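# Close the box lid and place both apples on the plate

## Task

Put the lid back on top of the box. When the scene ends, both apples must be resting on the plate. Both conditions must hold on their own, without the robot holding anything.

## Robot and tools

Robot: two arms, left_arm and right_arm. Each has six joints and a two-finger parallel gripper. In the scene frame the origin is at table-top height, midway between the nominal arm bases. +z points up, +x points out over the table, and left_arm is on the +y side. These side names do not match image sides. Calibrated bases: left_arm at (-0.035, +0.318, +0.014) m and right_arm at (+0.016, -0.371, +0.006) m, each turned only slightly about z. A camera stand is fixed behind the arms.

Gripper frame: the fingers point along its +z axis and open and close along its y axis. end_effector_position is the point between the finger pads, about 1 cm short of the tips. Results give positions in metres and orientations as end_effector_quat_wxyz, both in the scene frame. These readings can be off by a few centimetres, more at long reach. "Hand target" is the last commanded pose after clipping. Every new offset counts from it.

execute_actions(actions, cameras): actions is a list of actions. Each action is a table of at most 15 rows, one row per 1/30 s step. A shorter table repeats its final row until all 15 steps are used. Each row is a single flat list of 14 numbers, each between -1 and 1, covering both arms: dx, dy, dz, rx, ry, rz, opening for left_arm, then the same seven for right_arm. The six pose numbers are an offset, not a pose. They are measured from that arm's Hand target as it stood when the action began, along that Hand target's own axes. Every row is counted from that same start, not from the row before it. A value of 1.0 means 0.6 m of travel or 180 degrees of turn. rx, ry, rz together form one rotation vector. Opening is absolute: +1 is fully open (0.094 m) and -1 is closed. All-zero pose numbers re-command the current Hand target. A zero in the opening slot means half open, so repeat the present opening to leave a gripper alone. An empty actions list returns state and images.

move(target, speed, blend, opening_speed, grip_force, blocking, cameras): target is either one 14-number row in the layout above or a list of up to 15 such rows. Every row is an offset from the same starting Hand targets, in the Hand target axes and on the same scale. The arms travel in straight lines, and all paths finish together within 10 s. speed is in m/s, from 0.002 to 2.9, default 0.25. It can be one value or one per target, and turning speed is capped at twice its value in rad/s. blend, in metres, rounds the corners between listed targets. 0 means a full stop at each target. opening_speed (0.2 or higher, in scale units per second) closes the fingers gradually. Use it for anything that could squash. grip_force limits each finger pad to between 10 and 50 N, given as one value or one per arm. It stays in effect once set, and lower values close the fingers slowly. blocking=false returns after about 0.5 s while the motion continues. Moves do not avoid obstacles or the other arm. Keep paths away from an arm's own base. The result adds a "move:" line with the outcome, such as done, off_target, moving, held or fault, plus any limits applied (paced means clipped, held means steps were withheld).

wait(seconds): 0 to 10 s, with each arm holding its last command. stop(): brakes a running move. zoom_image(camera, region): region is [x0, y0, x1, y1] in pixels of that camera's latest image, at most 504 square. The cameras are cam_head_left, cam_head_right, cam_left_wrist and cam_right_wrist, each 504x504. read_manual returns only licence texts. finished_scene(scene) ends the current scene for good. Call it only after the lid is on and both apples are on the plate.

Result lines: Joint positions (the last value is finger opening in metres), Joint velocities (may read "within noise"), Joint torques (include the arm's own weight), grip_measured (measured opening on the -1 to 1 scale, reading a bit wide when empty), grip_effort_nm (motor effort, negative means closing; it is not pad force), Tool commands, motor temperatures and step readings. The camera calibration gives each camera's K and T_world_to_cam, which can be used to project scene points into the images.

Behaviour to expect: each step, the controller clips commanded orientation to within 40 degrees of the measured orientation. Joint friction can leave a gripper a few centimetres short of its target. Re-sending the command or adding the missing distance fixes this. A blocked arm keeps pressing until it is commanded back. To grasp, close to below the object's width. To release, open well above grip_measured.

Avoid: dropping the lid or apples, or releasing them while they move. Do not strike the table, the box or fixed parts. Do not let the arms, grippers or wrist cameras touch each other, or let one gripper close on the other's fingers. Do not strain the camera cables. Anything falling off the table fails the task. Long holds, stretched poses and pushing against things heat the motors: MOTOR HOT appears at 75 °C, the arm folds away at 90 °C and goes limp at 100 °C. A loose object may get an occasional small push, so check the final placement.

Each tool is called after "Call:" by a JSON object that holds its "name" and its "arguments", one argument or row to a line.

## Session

Call:
{"name": "execute_actions", "arguments": {
  "actions": []
}}

Scene clock: 0.00 s.
left_arm: end_effector_position=(+0.3704, +0.3478, +0.1345) grip_measured=+1.000 grip_effort_nm=n/a end_effector_quat_wxyz=(+0.604, -0.057, +0.793, +0.062) | right_arm: end_effector_position=(+0.4169, -0.4000, +0.1267) grip_measured=+1.000 grip_effort_nm=n/a end_effector_quat_wxyz=(+0.608, +0.042, +0.793, +0.006)
Joint positions: left_arm=[-0.033 1.518 0.393 0.855 -0.174 -0.017 0.094] | right_arm=[-0.079 1.501 0.369 0.868 -0.053 0.049 0.094]
Joint velocities: within noise
Joint torques (N m): no reading
Motor temperatures (°C): left_arm=[28 26 34 29 23 23 26] | right_arm=[27 28 36 28 22 26 26]
Heat: left arm: 34 °C; right arm: 36 °C.
Hand target: left_arm +0.3710, +0.3479, +0.1362; +0.604, -0.057, +0.792, +0.062 | right_arm +0.4206, -0.4004, +0.1387; +0.622, +0.041, +0.782, +0.006
Tool commands: left_gripper/opening=+1.0 right_gripper/opening=+1.0
camera_calibration:
cam_left_wrist: T_world_to_cam=[[0.178428, -0.983783, -0.0183013, 0.277493], [-0.718616, -0.117585, -0.685394, 0.422462], [0.672127, 0.135445, -0.727942, -0.0882685], [0, 0, 0, 1]] pos_world=[0.313403, 0.334623, 0.230377]
cam_right_wrist: T_world_to_cam=[[-0.0340957, -0.999287, -0.0162409, -0.386138], [-0.717527, 0.0357875, -0.695611, 0.429839], [0.695696, -0.0120641, -0.718235, -0.0859522], [0, 0, 0, 1]] pos_world=[0.355052, -0.402282, 0.230995]

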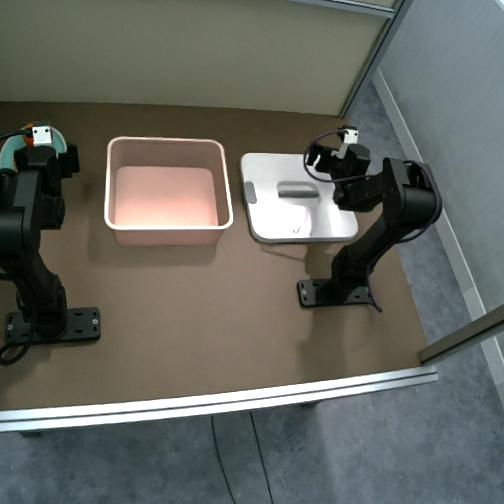

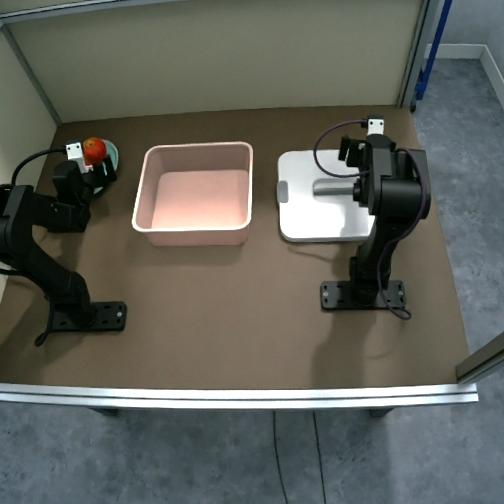

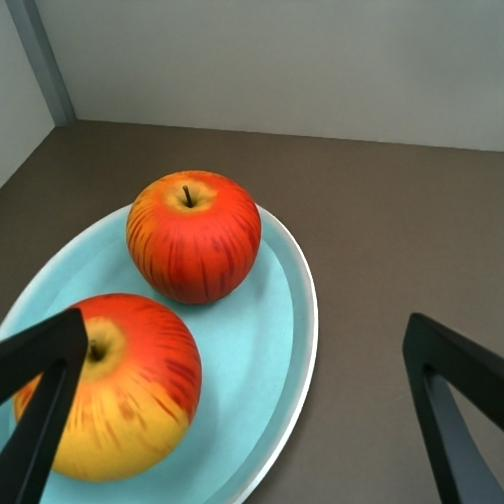

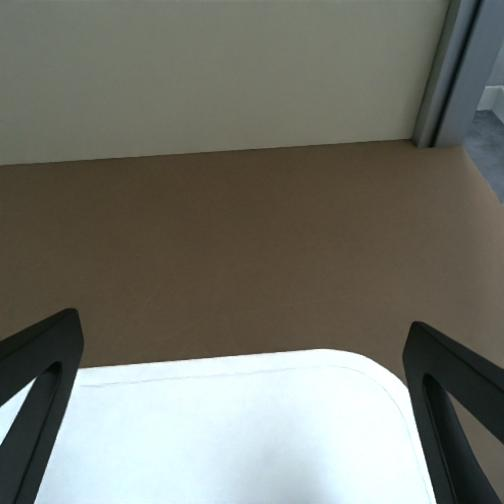

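Call:
{"name": "zoom_image", "arguments": {
  "camera": "cam_head_left",
  "region": [230, 130, 370, 270]
}}

Call:
{"name": "zoom_image", "arguments": {
  "camera": "cam_head_right",
  "region": [265, 130, 405, 270]
}}

Call:
{"name": "zoom_image", "arguments": {
  "camera": "cam_head_left",
  "region": [90, 120, 240, 270]
}}

Call:
{"name": "zoom_image", "arguments": {
  "camera": "cam_head_right",
  "region": [120, 120, 270, 270]
}}

Call:
{"name": "zoom_image", "arguments": {
  "camera": "cam_head_right",
  "region": [30, 120, 140, 230]
}}

Scaled by 3.600.

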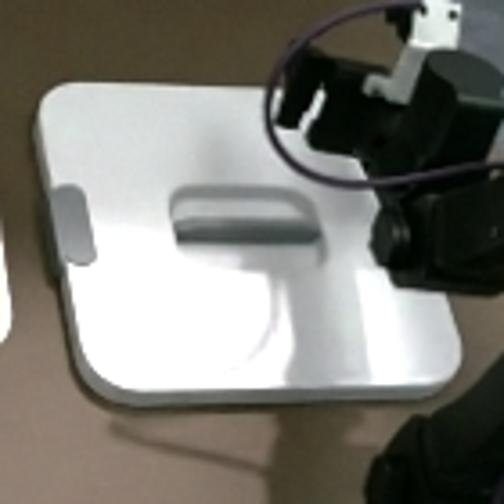

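Scaled by 3.600.

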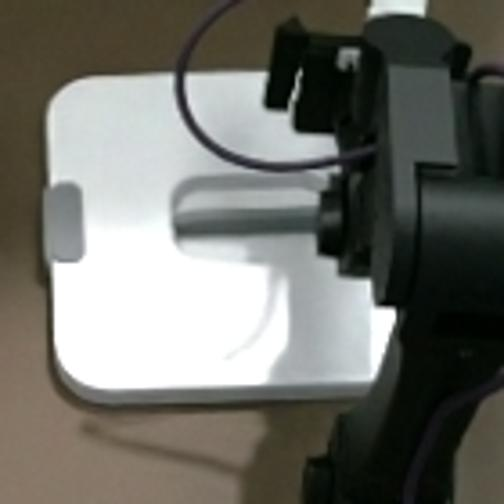

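Scaled by 3.360.

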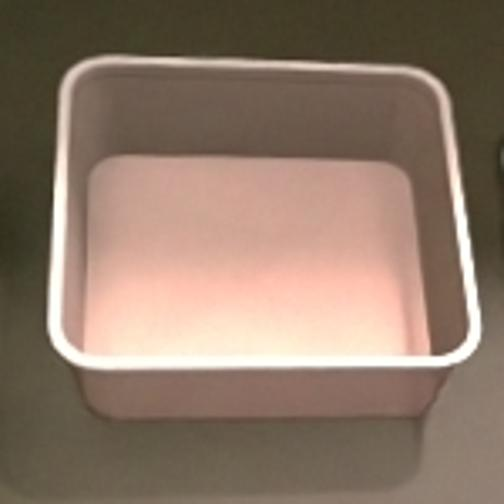

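Scaled by 3.360.

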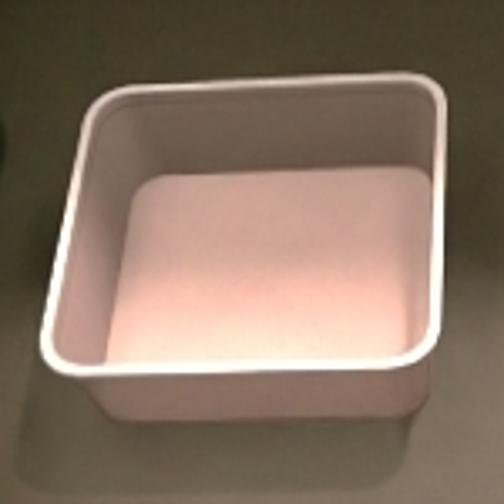

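Scaled by 4.582.

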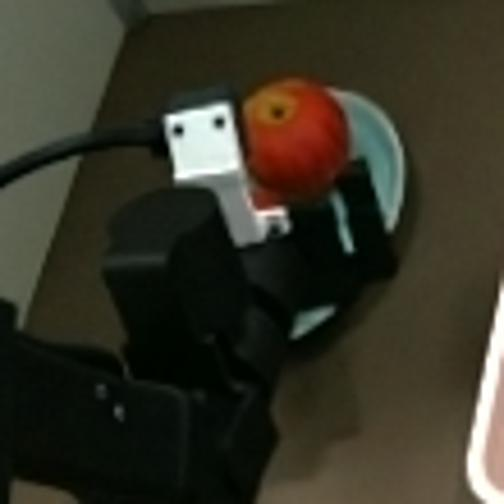

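Call:
{"name": "move", "arguments": {
  "target": [0,0,0,0,0,0,1, 0.1022,0.1128,-0.1607,-0.4088,0.217,-0.3223,-0.2],
  "speed": 0.45,
  "cameras": ["cam_right_wrist","cam_head_left","cam_head_right"]
}}

Scene clock: 6.87 s.
left_arm: end_effector_position=(+0.3704, +0.3478, +0.1345) grip_measured=+1.000 grip_effort_nm=-0.03 end_effector_quat_wxyz=(+0.604, -0.057, +0.793, +0.062) | right_arm: end_effector_position=(+0.3101, -0.3263, +0.0967) grip_measured=-0.198 grip_effort_nm=-0.07 end_effector_quat_wxyz=(-0.178, +0.666, -0.701, -0.183)
Joint positions: left_arm=[-0.033 1.518 0.393 0.855 -0.174 -0.017 0.094] | right_arm=[-0.133 1.713 1.222 -1.157 -0.511 -1.691 0.038]
Joint torques (N m): left_arm=[0.01 -4.46 6.91 2.24 -0.11 -0.01] | right_arm=[0.43 -7.72 8.14 0.03 -0.32 -0.1]
Heat: left arm: 34 °C; right arm: 37 °C.
Hand target: left_arm +0.3710, +0.3479, +0.1363; +0.604, -0.057, +0.792, +0.062 | right_arm +0.3170, -0.3245, +0.1050; -0.186, +0.671, -0.695, -0.179
Off the commanded pose: left_arm 0.002 m, 0 deg | right_arm 0.011 m, 1 deg.
move: off_target (right_arm)
camera_calibration:
cam_right_wrist: T_world_to_cam=[[0.999984, 0.00278032, -0.00496292, -0.311408], [0.00289008, -0.999748, 0.0222469, -0.300999], [-0.00489981, -0.0222609, -0.99974, 0.208748], [0, 0, 0, 1]] pos_world=[0.313296, -0.29541, 0.213844]
Images, in order (width x height): cam_head_left 504x504, cam_head_right 504x504, cam_right_wrist 504x504.

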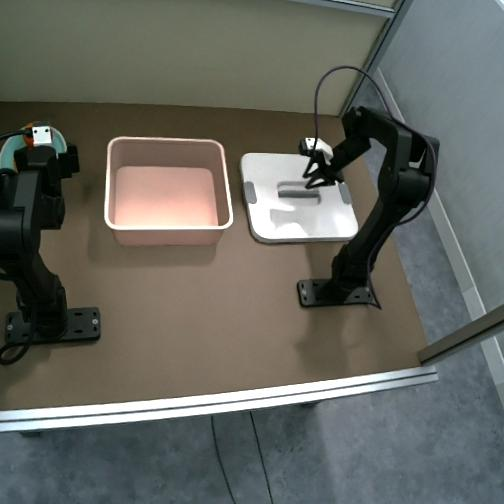

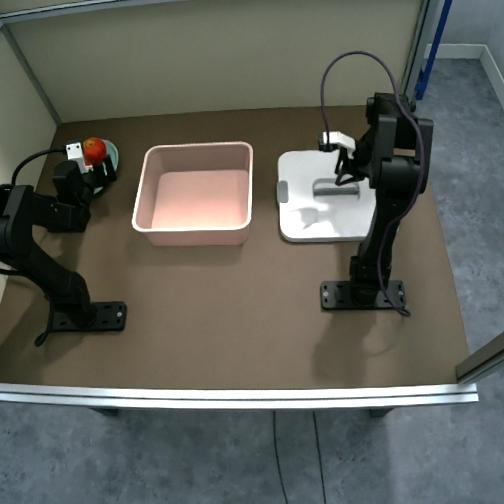

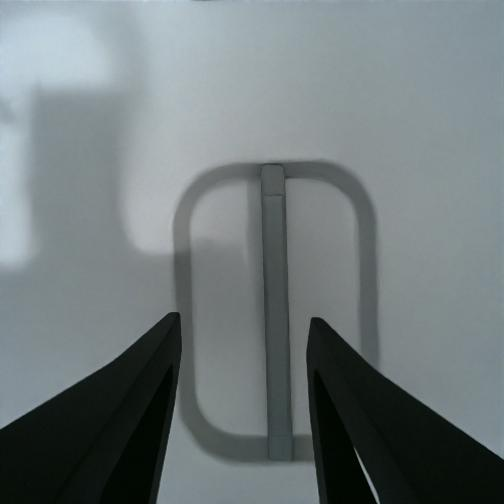

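Call:
{"name": "move", "arguments": {
  "target": [0,0,0,0,0,0,1, 0.038,-0.0067,0.0628,-0.0081,0,-0.014,-0.2],
  "speed": 0.12,
  "cameras": ["cam_right_wrist"]
}}

Scene clock: 9.37 s.
left_arm: end_effector_position=(+0.3704, +0.3478, +0.1345) grip_measured=+1.000 grip_effort_nm=-0.03 end_effector_quat_wxyz=(+0.604, -0.057, +0.793, +0.062) | right_arm: end_effector_position=(+0.3224, -0.3291, +0.0624) grip_measured=-0.198 grip_effort_nm=-0.07 end_effector_quat_wxyz=(-0.178, +0.685, -0.683, -0.180)
Joint positions: left_arm=[-0.033 1.518 0.393 0.855 -0.174 -0.017 0.094] | right_arm=[-0.133 1.809 1.195 -1.047 -0.505 -1.75 0.038]
Joint torques (N m): left_arm=[-0.01 -4.45 6.94 2.24 -0.1 0] | right_arm=[0.47 -8.91 4.21 0.19 -0.33 -0.11]
Heat: left arm: 34 °C; right arm: 38 °C.
Hand target: left_arm +0.3710, +0.3479, +0.1363; +0.604, -0.057, +0.792, +0.062 | right_arm +0.3209, -0.3256, +0.0610; -0.181, +0.689, -0.678, -0.184
Off the commanded pose: left_arm 0.002 m, 0 deg | right_arm 0.004 m, 1 deg.
move: done
camera_calibration:
cam_right_wrist: T_world_to_cam=[[0.998454, 0.0544264, 0.0112874, -0.307323], [0.0541101, -0.998179, 0.0266571, -0.319341], [0.0127177, -0.0260051, -0.999581, 0.167536], [0, 0, 0, 1]] pos_world=[0.321997, -0.297676, 0.179448]
Images, in order (width x height): cam_right_wrist 504x504.

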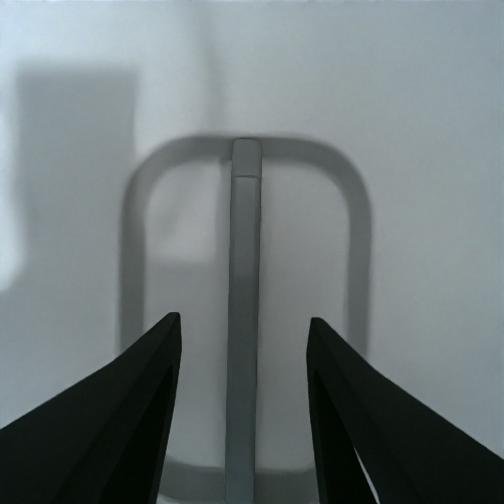

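Call:
{"name": "move", "arguments": {
  "target": [
    [0,0,0,0,0,0,1, 0.0245,0,0.0424,0.0017,0,0.0029,-0.2],
    [0,0,0,0,0,0,1, 0.0245,0,0.0424,0.0017,0,0.0029,-1]
  ],
  "speed": 0.06,
  "opening_speed": 0.8,
  "cameras": ["cam_right_wrist"]
}}

Scene clock: 12.23 s.
left_arm: end_effector_position=(+0.3704, +0.3478, +0.1345) grip_measured=+1.000 grip_effort_nm=-0.03 end_effector_quat_wxyz=(+0.604, -0.057, +0.793, +0.062) | right_arm: end_effector_position=(+0.3236, -0.3293, +0.0340) grip_measured=-0.795 grip_effort_nm=-1.01 end_effector_quat_wxyz=(-0.181, +0.687, -0.682, -0.176)
Joint positions: left_arm=[-0.033 1.518 0.393 0.855 -0.174 -0.017 0.094] | right_arm=[-0.133 1.849 1.124 -0.925 -0.505 -1.751 0.01]
Joint torques (N m): left_arm=[0.01 -4.42 6.95 2.26 -0.1 -0.01] | right_arm=[0.4 -8.79 3.9 0.23 -0.34 0.03]
Heat: left arm: 34 °C; right arm: 37 °C.
Hand target: left_arm +0.3710, +0.3479, +0.1363; +0.604, -0.057, +0.792, +0.062 | right_arm +0.3210, -0.3256, +0.0316; -0.182, +0.685, -0.681, -0.183
Off the commanded pose: left_arm 0.002 m, 0 deg | right_arm 0.005 m, 1 deg.
move: done
camera_calibration:
cam_right_wrist: T_world_to_cam=[[0.998219, 0.0550957, 0.0228616, -0.30834], [0.0544248, -0.998097, 0.0289995, -0.318999], [0.0244158, -0.0277036, -0.999318, 0.134742], [0, 0, 0, 1]] pos_world=[0.321863, -0.297671, 0.15095]
Images, in order (width x height): cam_right_wrist 504x504.

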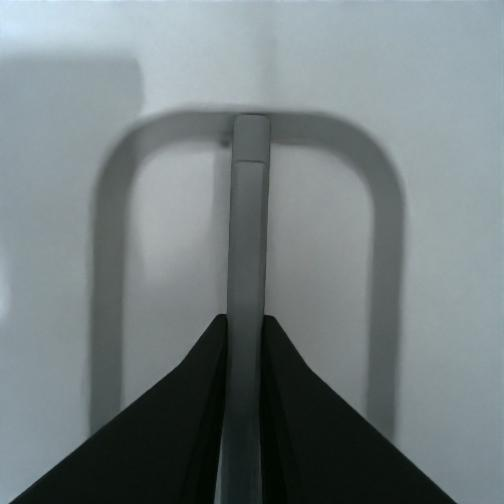

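Call:
{"name": "move", "arguments": {
  "target": [
    [0,0,0,0,0,0,1, -0.1503,-0.0065,-0.2083,0,0,0,-1],
    [0,0,0,0,0,0,1, -0.674,0.0517,0.0843,0.0074,-0.0083,-0.003,-1],
    [0,0,0,0,0,0,1, -0.6455,0.0583,0.1422,0.0074,-0.0083,-0.003,-1]
  ],
  "speed": [0.18, 0.22, 0.07],
  "blend": [0.03, 0.015, 0],
  "cameras": ["all"]
}}

Call:
{"name": "zoom_image", "arguments": {
  "camera": "cam_head_left",
  "region": [95, 190, 175, 270]
}}

Call:
{"name": "zoom_image", "arguments": {
  "camera": "cam_head_left",
  "region": [175, 190, 255, 270]
}}

Call:
{"name": "zoom_image", "arguments": {
  "camera": "cam_head_right",
  "region": [115, 190, 195, 270]
}}

Call:
{"name": "zoom_image", "arguments": {
  "camera": "cam_head_right",
  "region": [190, 190, 270, 270]
}}

Scene clock: 17.20 s.
left_arm: end_effector_position=(+0.3704, +0.3478, +0.1345) grip_measured=+1.000 grip_effort_nm=-0.03 end_effector_quat_wxyz=(+0.604, -0.057, +0.793, +0.062) | right_arm: end_effector_position=(+0.2841, +0.0457, +0.1416) grip_measured=-0.796 grip_effort_nm=-1.01 end_effector_quat_wxyz=(-0.181, +0.685, -0.684, -0.175)
Joint positions: left_arm=[-0.033 1.518 0.393 0.855 -0.174 -0.017 0.094] | right_arm=[0.906 2.058 1.838 -0.939 -0.307 -0.621 0.01]
Joint torques (N m): left_arm=[-0.01 -4.46 6.93 2.25 -0.1 0] | right_arm=[0.51 -14.16 5.42 1.25 -0.23 0.07]
Motor temperatures (°C): left_arm=[28 27 34 34 23 23 26] | right_arm=[27 29 38 29 23 26 26]
Heat: left arm: 34 °C; right arm: 38 °C.
Hand target: left_arm +0.3710, +0.3479, +0.1363; +0.604, -0.057, +0.792, +0.062 | right_arm +0.2838, +0.0523, +0.1509; -0.200, +0.684, -0.678, -0.183
Off the commanded pose: left_arm 0.002 m, 0 deg | right_arm 0.011 m, 2 deg.
move: off_target (right_arm)
camera_calibration:
cam_left_wrist: T_world_to_cam=[[0.178428, -0.983783, -0.0183013, 0.277493], [-0.718616, -0.117585, -0.685394, 0.422462], [0.672127, 0.135445, -0.727942, -0.0882685], [0, 0, 0, 1]] pos_world=[0.313403, 0.334623, 0.230377]
cam_right_wrist: T_world_to_cam=[[0.998537, 0.0496881, 0.021347, -0.291631], [0.0490261, -0.998332, 0.0304927, 0.05566], [0.0228266, -0.0294015, -0.999307, 0.254196], [0, 0, 0, 1]] pos_world=[0.282673, 0.0775315, 0.258548]

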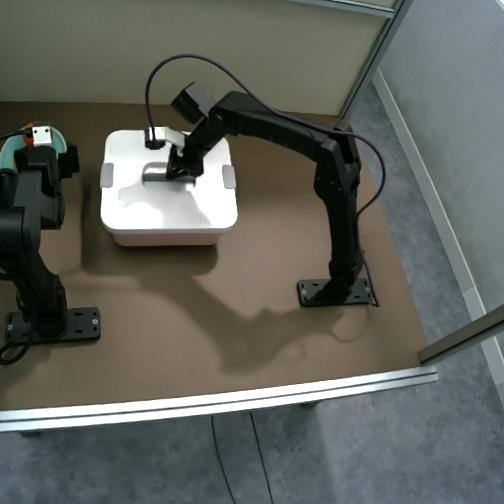

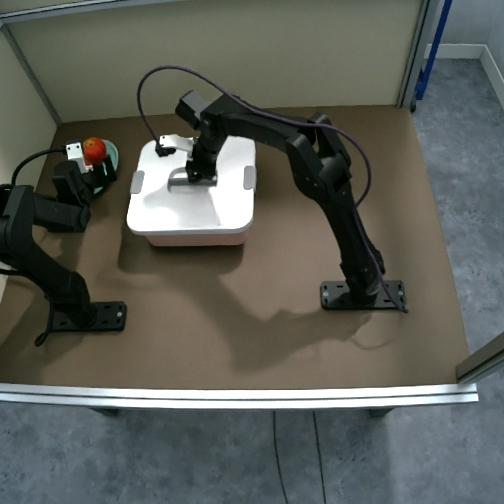

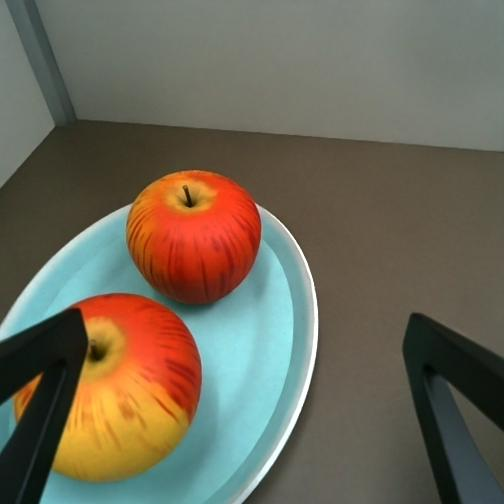

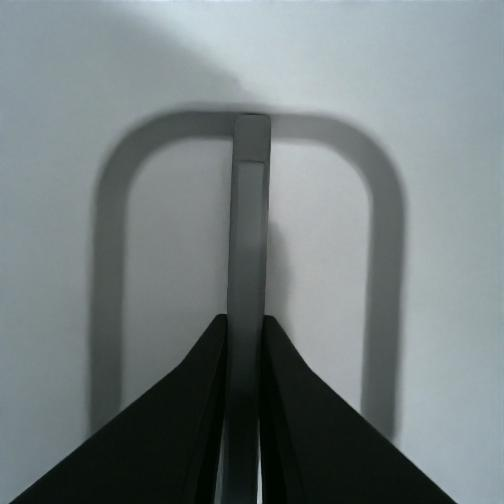

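Scaled by 6.300.

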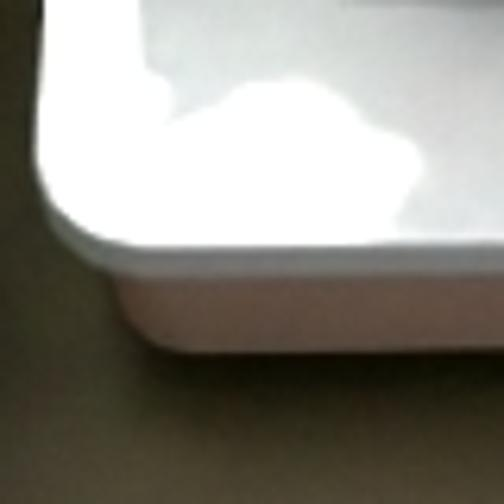

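Scaled by 6.300.

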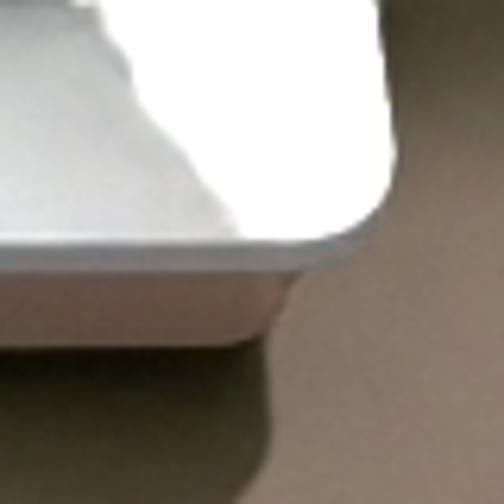

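Scaled by 6.300.

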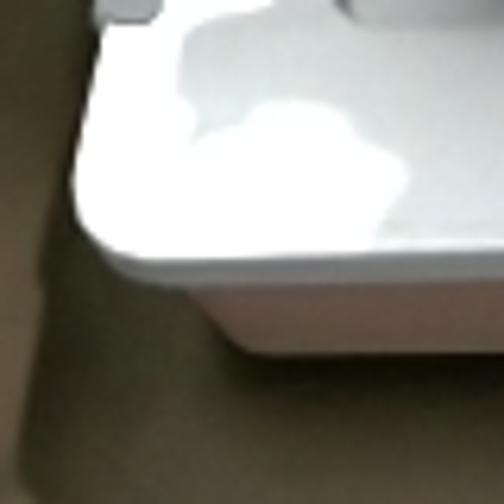

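Scaled by 6.300.

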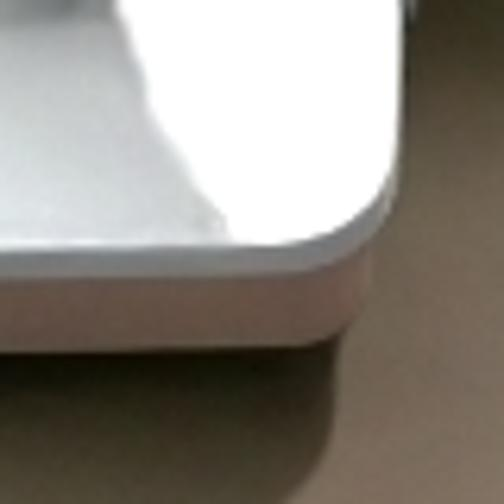

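Call:
{"name": "move", "arguments": {
  "target": [0,0,0,0,0,0,1, 0.015,-0.0058,0.0198,0,0,0,-1],
  "speed": 0.05,
  "cameras": ["cam_head_left","cam_head_right"]
}}

Call:
{"name": "zoom_image", "arguments": {
  "camera": "cam_head_left",
  "region": [95, 120, 245, 270]
}}

Call:
{"name": "zoom_image", "arguments": {
  "camera": "cam_head_right",
  "region": [115, 120, 265, 270]
}}

Scene clock: 19.43 s.
left_arm: end_effector_position=(+0.3704, +0.3478, +0.1345) grip_measured=+1.000 grip_effort_nm=-0.03 end_effector_quat_wxyz=(+0.604, -0.057, +0.793, +0.062) | right_arm: end_effector_position=(+0.2853, +0.0451, +0.1287) grip_measured=-0.796 grip_effort_nm=-1.01 end_effector_quat_wxyz=(-0.182, +0.685, -0.684, -0.172)
Joint positions: left_arm=[-0.033 1.518 0.393 0.855 -0.174 -0.017 0.094] | right_arm=[0.906 2.058 1.788 -0.888 -0.299 -0.622 0.01]
Joint torques (N m): left_arm=[0.01 -4.48 6.94 2.24 -0.1 0.01] | right_arm=[-0.35 -13.6 5.53 1.27 -0.33 -0.01]
Heat: left arm: 35 °C; right arm: 38 °C.
Hand target: left_arm +0.3710, +0.3479, +0.1363; +0.604, -0.057, +0.792, +0.062 | right_arm +0.2877, +0.0510, +0.1362; -0.200, +0.684, -0.678, -0.183
Off the commanded pose: left_arm 0.002 m, 0 deg | right_arm 0.010 m, 3 deg.
move: off_target (right_arm)
Images, in order (width x height): cam_head_left 504x504, cam_head_right 504x504.

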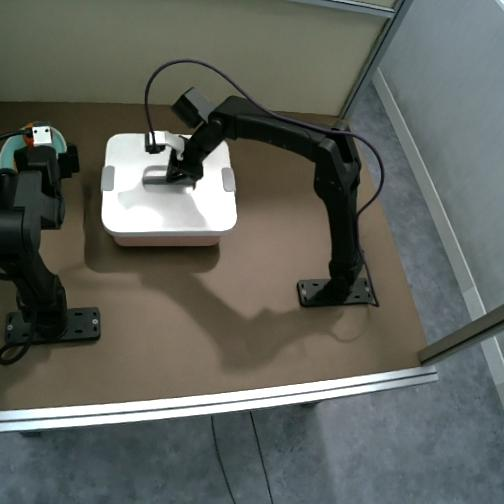

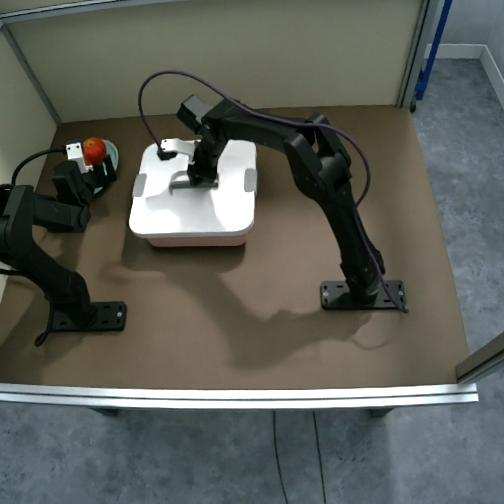

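Scaled by 3.360.

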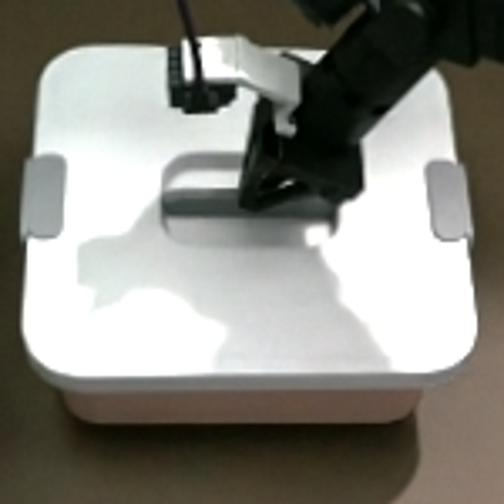

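Scaled by 3.360.

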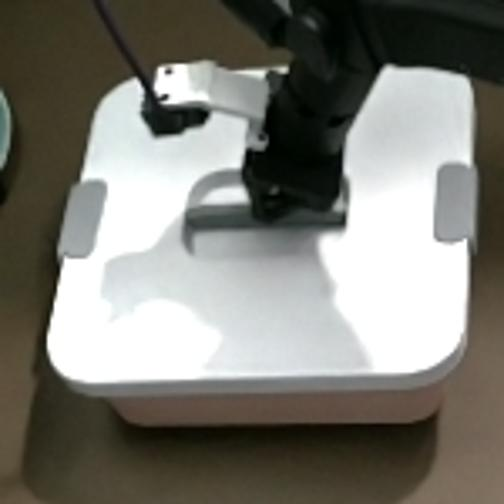

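Call:
{"name": "move", "arguments": {
  "target": [0,0,0,0,0,0,1, -0.0033,-0.0085,-0.0055,0,0,0,-1],
  "speed": 0.05,
  "cameras": ["cam_head_left","cam_head_right"]
}}

Call:
{"name": "zoom_image", "arguments": {
  "camera": "cam_head_left",
  "region": [95, 190, 175, 270]
}}

Call:
{"name": "zoom_image", "arguments": {
  "camera": "cam_head_left",
  "region": [175, 190, 255, 270]
}}

Call:
{"name": "zoom_image", "arguments": {
  "camera": "cam_head_right",
  "region": [115, 190, 195, 270]
}}

Call:
{"name": "zoom_image", "arguments": {
  "camera": "cam_head_right",
  "region": [190, 190, 270, 270]
}}

Scene clock: 21.07 s.
left_arm: end_effector_position=(+0.3704, +0.3478, +0.1345) grip_measured=+1.000 grip_effort_nm=-0.03 end_effector_quat_wxyz=(+0.604, -0.057, +0.793, +0.062) | right_arm: end_effector_position=(+0.2871, +0.0437, +0.1270) grip_measured=-0.796 grip_effort_nm=-1.01 end_effector_quat_wxyz=(-0.180, +0.685, -0.685, -0.171)
Joint positions: left_arm=[-0.033 1.518 0.393 0.855 -0.174 -0.017 0.094] | right_arm=[0.902 2.061 1.788 -0.889 -0.299 -0.624 0.01]
Joint torques (N m): left_arm=[-0.03 -4.46 6.94 2.23 -0.1 0] | right_arm=[-0.77 -12.92 8.05 1.06 -0.37 -0.07]
Heat: left arm: 35 °C; right arm: 38 °C.
Hand target: left_arm +0.3710, +0.3479, +0.1363; +0.604, -0.057, +0.792, +0.062 | right_arm +0.2927, +0.0508, +0.1403; -0.200, +0.684, -0.678, -0.183
Off the commanded pose: left_arm 0.002 m, 0 deg | right_arm 0.016 m, 3 deg.
move: off_target (right_arm)
Images, in order (width x height): cam_head_left 504x504, cam_head_right 504x504.

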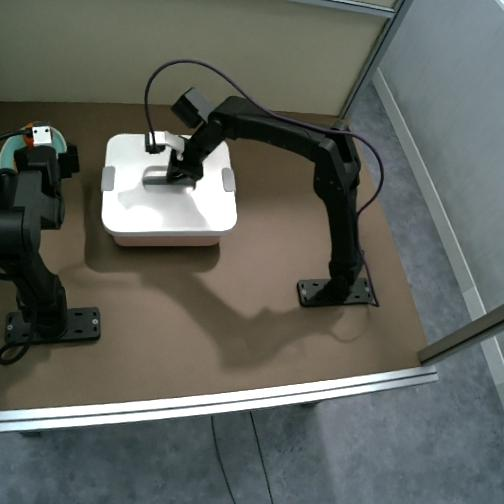

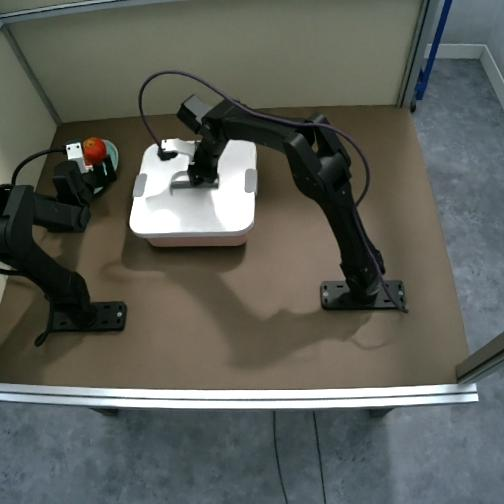

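Scaled by 6.300.

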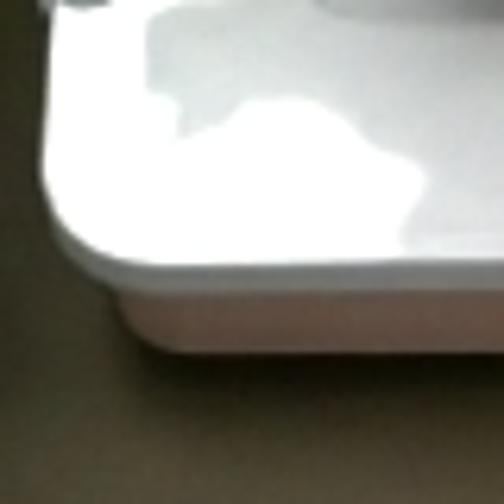

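Scaled by 6.300.

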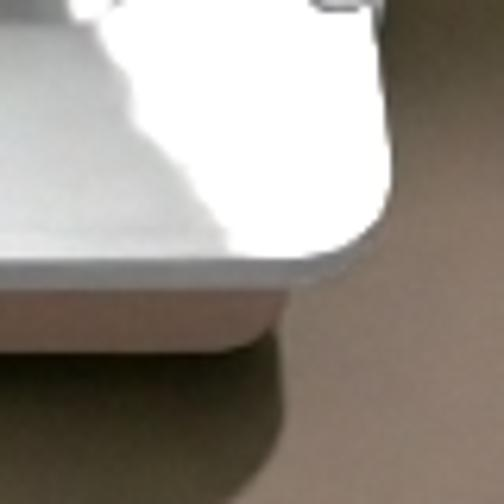

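Scaled by 6.300.

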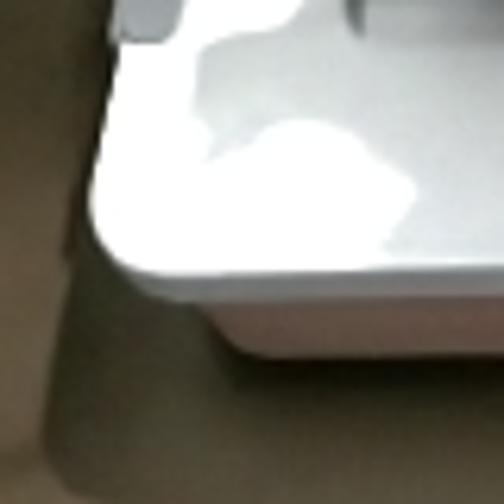

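Scaled by 6.300.

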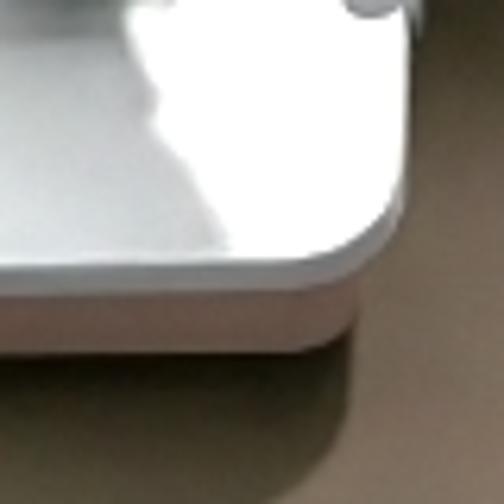

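Call:
{"name": "move", "arguments": {
  "target": [0,0,0,0,0,0,1, 0.0145,0.0045,0.0308,0,0,0,-1],
  "speed": 0.04,
  "cameras": ["cam_head_left","cam_head_right"]
}}

Call:
{"name": "zoom_image", "arguments": {
  "camera": "cam_head_left",
  "region": [95, 190, 175, 270]
}}

Call:
{"name": "zoom_image", "arguments": {
  "camera": "cam_head_left",
  "region": [175, 190, 255, 270]
}}

Call:
{"name": "zoom_image", "arguments": {
  "camera": "cam_head_right",
  "region": [115, 190, 195, 270]
}}

Call:
{"name": "zoom_image", "arguments": {
  "camera": "cam_head_right",
  "region": [190, 190, 270, 270]
}}

Scene clock: 23.83 s.
left_arm: end_effector_position=(+0.3704, +0.3478, +0.1345) grip_measured=+1.000 grip_effort_nm=-0.03 end_effector_quat_wxyz=(+0.604, -0.057, +0.793, +0.062) | right_arm: end_effector_position=(+0.2882, +0.0481, +0.1219) grip_measured=-0.796 grip_effort_nm=-1.01 end_effector_quat_wxyz=(-0.190, +0.685, -0.681, -0.177)
Joint positions: left_arm=[-0.033 1.518 0.393 0.855 -0.174 -0.017 0.094] | right_arm=[0.902 2.061 1.757 -0.836 -0.311 -0.624 0.01]
Joint torques (N m): left_arm=[0.01 -4.44 6.91 2.25 -0.1 0] | right_arm=[-0.1 -12.33 5.03 1.33 -0.24 0.01]
Heat: left arm: 35 °C; right arm: 38 °C.
Hand target: left_arm +0.3710, +0.3479, +0.1363; +0.604, -0.057, +0.792, +0.062 | right_arm +0.2905, +0.0530, +0.1199; -0.200, +0.684, -0.678, -0.183
Off the commanded pose: left_arm 0.002 m, 0 deg | right_arm 0.006 m, 1 deg.
move: done
Images, in order (width x height): cam_head_left 504x504, cam_head_right 504x504.

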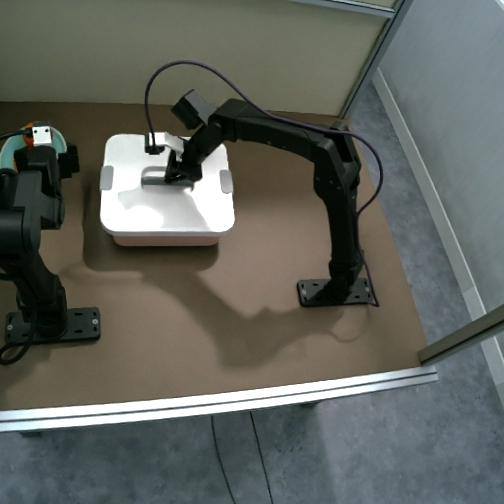

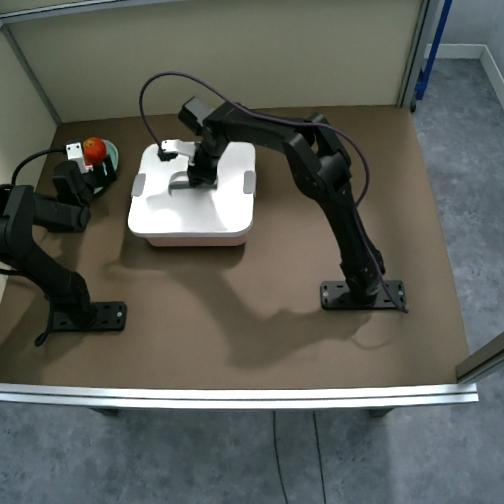

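Scaled by 6.300.

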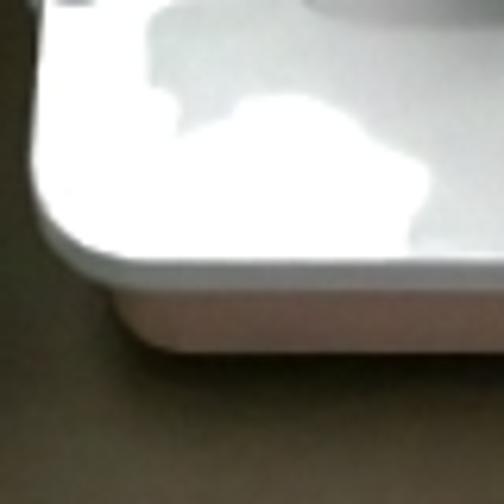

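Scaled by 6.300.

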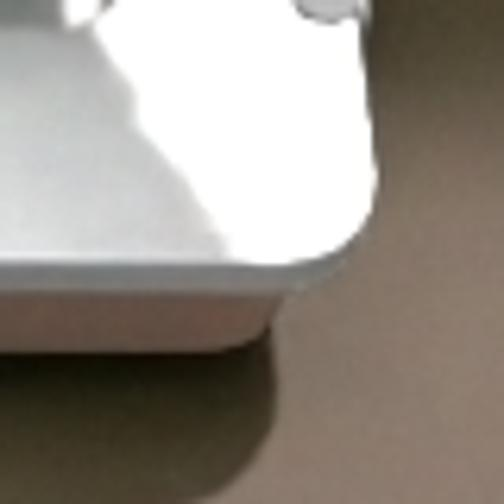

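Scaled by 6.300.

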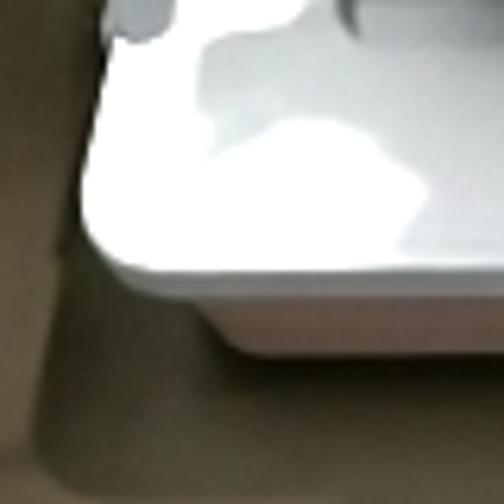

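Scaled by 6.300.

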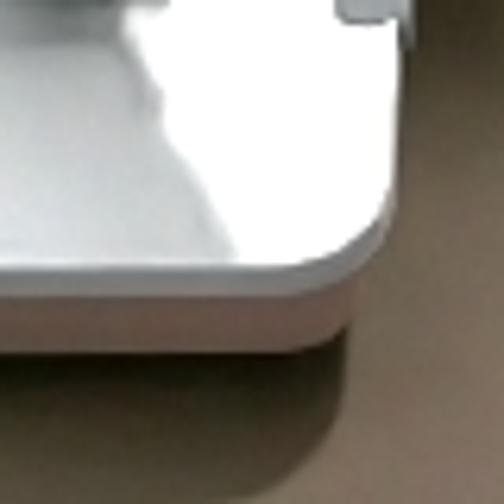

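Call:
{"name": "move", "arguments": {
  "target": [0,0,0,0,0,0,1, 0.0061,0,0.01,0,0.0056,0,-1],
  "speed": 0.04,
  "cameras": ["cam_head_left","cam_head_right"]
}}

Call:
{"name": "zoom_image", "arguments": {
  "camera": "cam_head_left",
  "region": [95, 190, 175, 270]
}}

Call:
{"name": "zoom_image", "arguments": {
  "camera": "cam_head_left",
  "region": [175, 190, 255, 270]
}}

Call:
{"name": "zoom_image", "arguments": {
  "camera": "cam_head_left",
  "region": [95, 120, 245, 270]
}}

Call:
{"name": "zoom_image", "arguments": {
  "camera": "cam_head_right",
  "region": [115, 120, 265, 270]
}}

Scene clock: 24.90 s.
left_arm: end_effector_position=(+0.3704, +0.3478, +0.1345) grip_measured=+1.000 grip_effort_nm=-0.03 end_effector_quat_wxyz=(+0.604, -0.057, +0.793, +0.062) | right_arm: end_effector_position=(+0.2885, +0.0485, +0.1216) grip_measured=-0.796 grip_effort_nm=-1.01 end_effector_quat_wxyz=(-0.190, +0.685, -0.681, -0.177)
Joint positions: left_arm=[-0.033 1.518 0.393 0.855 -0.174 -0.017 0.094] | right_arm=[0.902 2.062 1.757 -0.834 -0.311 -0.624 0.01]
Joint torques (N m): left_arm=[0.02 -4.48 6.93 2.23 -0.1 0] | right_arm=[0.25 -11.21 5.07 1.31 -0.12 -0.01]
Heat: left arm: 36 °C; right arm: 38 °C.
Hand target: left_arm +0.3710, +0.3479, +0.1363; +0.604, -0.057, +0.792, +0.062 | right_arm +0.2907, +0.0531, +0.1128; -0.194, +0.685, -0.679, -0.177
Off the commanded pose: left_arm 0.002 m, 0 deg | right_arm 0.010 m, 0 deg.
move: done
Images, in order (width x height): cam_head_left 504x504, cam_head_right 504x504.

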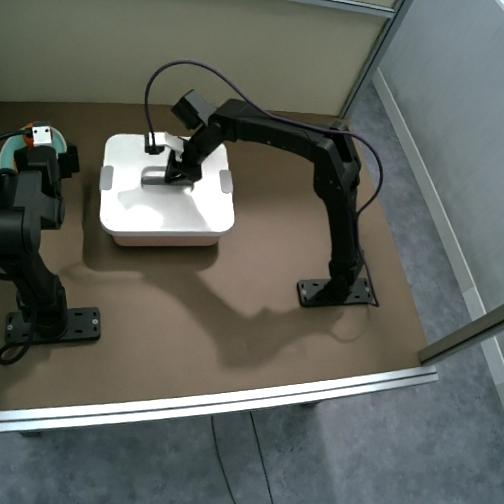

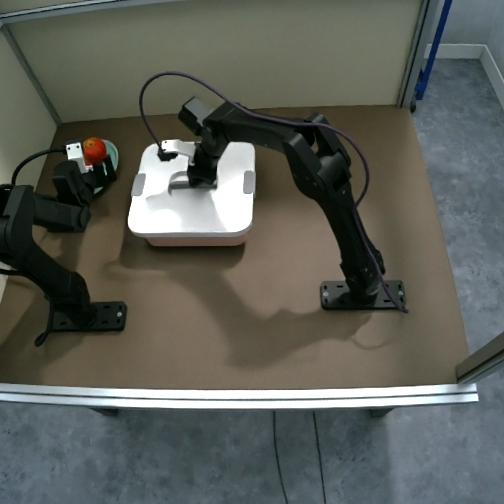

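Scaled by 6.300.

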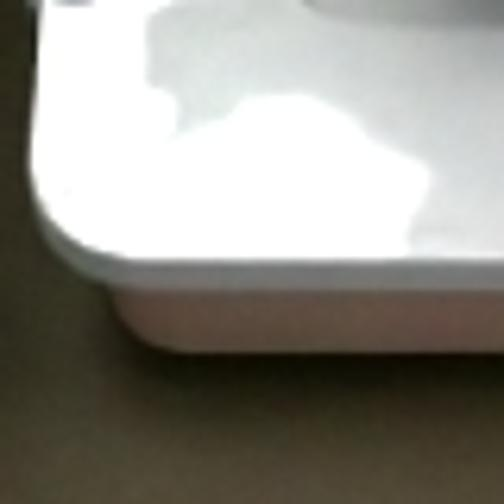

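Scaled by 6.300.

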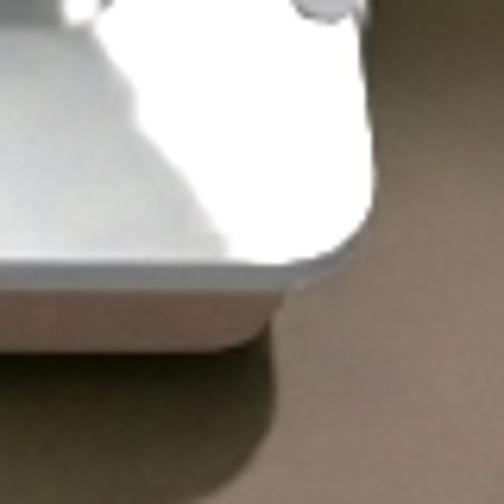

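Scaled by 3.360.

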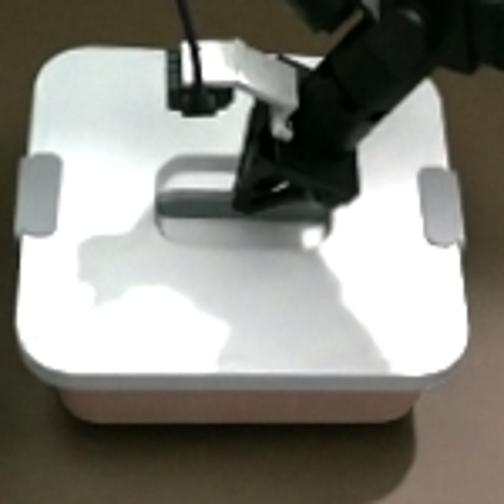

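Scaled by 3.360.

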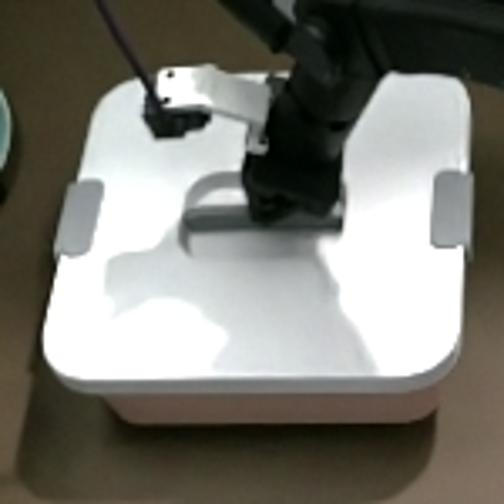

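Call:
{"name": "move", "arguments": {
  "target": [
    [0,0,0,0,0,0,1, -0.0066,-0.0003,-0.0112,0,0,0,-1],
    [0,0,0,0,0,0,1, -0.0066,-0.0003,-0.0112,0,0,0,-0.4],
    [0,0,0,0,0,0,1, -0.0066,-0.0003,-0.1779,0,0,0,-0.4]
  ],
  "speed": [0.04, 0.04, 0.15],
  "opening_speed": 0.7,
  "cameras": ["all"]
}}

Call:
{"name": "zoom_image", "arguments": {
  "camera": "cam_head_left",
  "region": [95, 120, 245, 270]
}}

Call:
{"name": "zoom_image", "arguments": {
  "camera": "cam_head_right",
  "region": [115, 120, 265, 270]
}}

Scene clock: 28.97 s.
left_arm: end_effector_position=(+0.3704, +0.3478, +0.1345) grip_measured=+1.000 grip_effort_nm=-0.03 end_effector_quat_wxyz=(+0.604, -0.057, +0.793, +0.062) | right_arm: end_effector_position=(+0.2875, -0.0020, +0.1817) grip_measured=-0.402 grip_effort_nm=0.11 end_effector_quat_wxyz=(-0.166, +0.684, -0.690, -0.166)
Joint positions: left_arm=[-0.033 1.518 0.393 0.855 -0.174 -0.017 0.094] | right_arm=[0.831 1.964 1.88 -1.129 -0.317 -0.692 0.028]
Joint torques (N m): left_arm=[0.01 -4.46 6.91 2.23 -0.1 0] | right_arm=[-0.39 -14.04 8.75 0.81 -0.37 -0.08]
Heat: left arm: 36 °C; right arm: 38 °C.
Hand target: left_arm +0.3710, +0.3479, +0.1363; +0.604, -0.057, +0.792, +0.062 | right_arm +0.2885, +0.0025, +0.2069; -0.194, +0.685, -0.679, -0.177
Off the commanded pose: left_arm 0.002 m, 0 deg | right_arm 0.026 m, 4 deg.
move: off_target (right_arm)
camera_calibration:
cam_left_wrist: T_world_to_cam=[[0.178428, -0.983783, -0.0183013, 0.277493], [-0.718616, -0.117585, -0.685394, 0.422462], [0.672127, 0.135445, -0.727942, -0.0882685], [0, 0, 0, 1]] pos_world=[0.313403, 0.334623, 0.230377]
cam_right_wrist: T_world_to_cam=[[0.999072, 0.0418615, 0.0101359, -0.291677], [0.0411133, -0.99702, 0.0652736, 0.00259375], [0.0128382, -0.0647963, -0.997816, 0.295264], [0, 0, 0, 1]] pos_world=[0.287509, 0.0339281, 0.297406]

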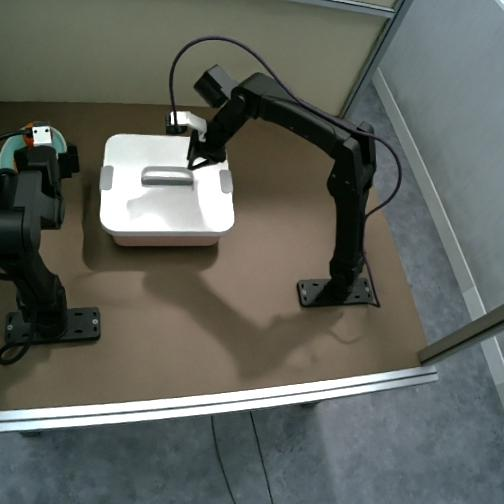

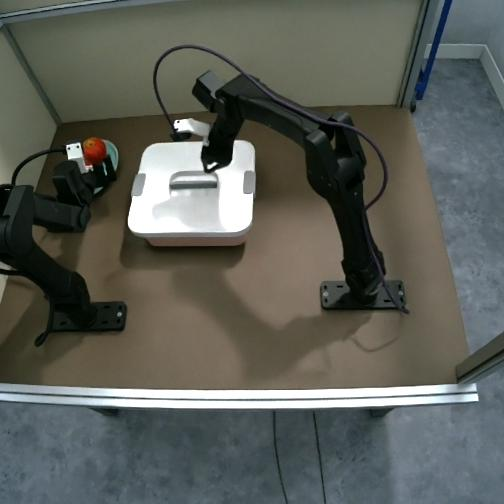

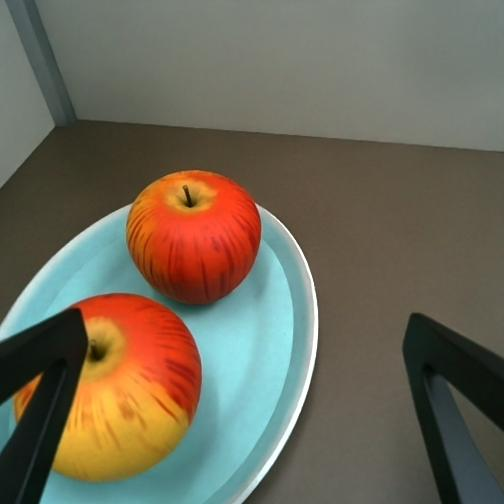

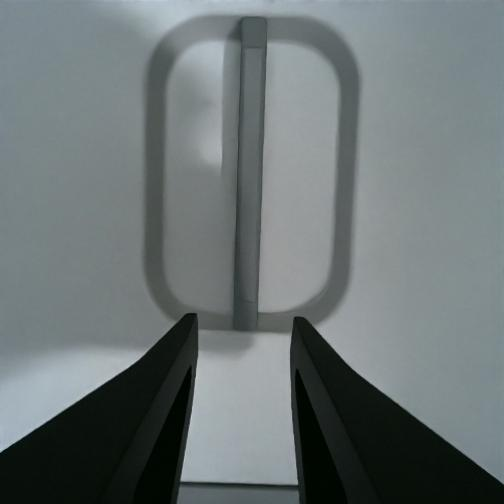

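Scaled by 3.360.

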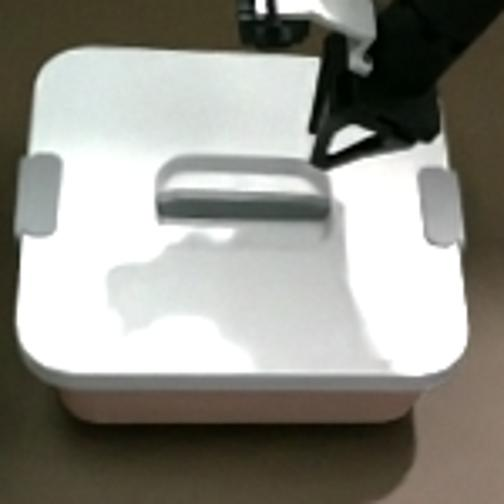

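Scaled by 3.360.

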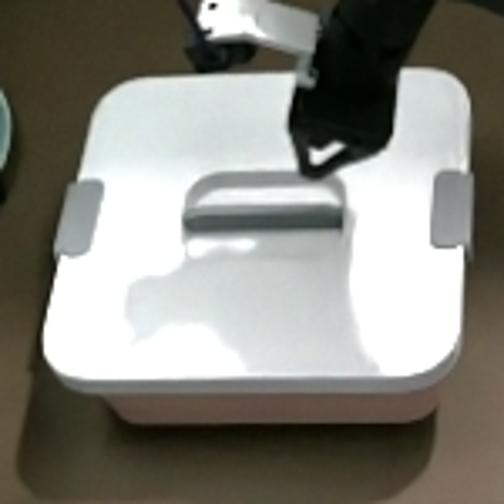

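Call:
{"name": "finished_scene", "arguments": {
  "scene": 2
}}

The scene is finished: the task was done.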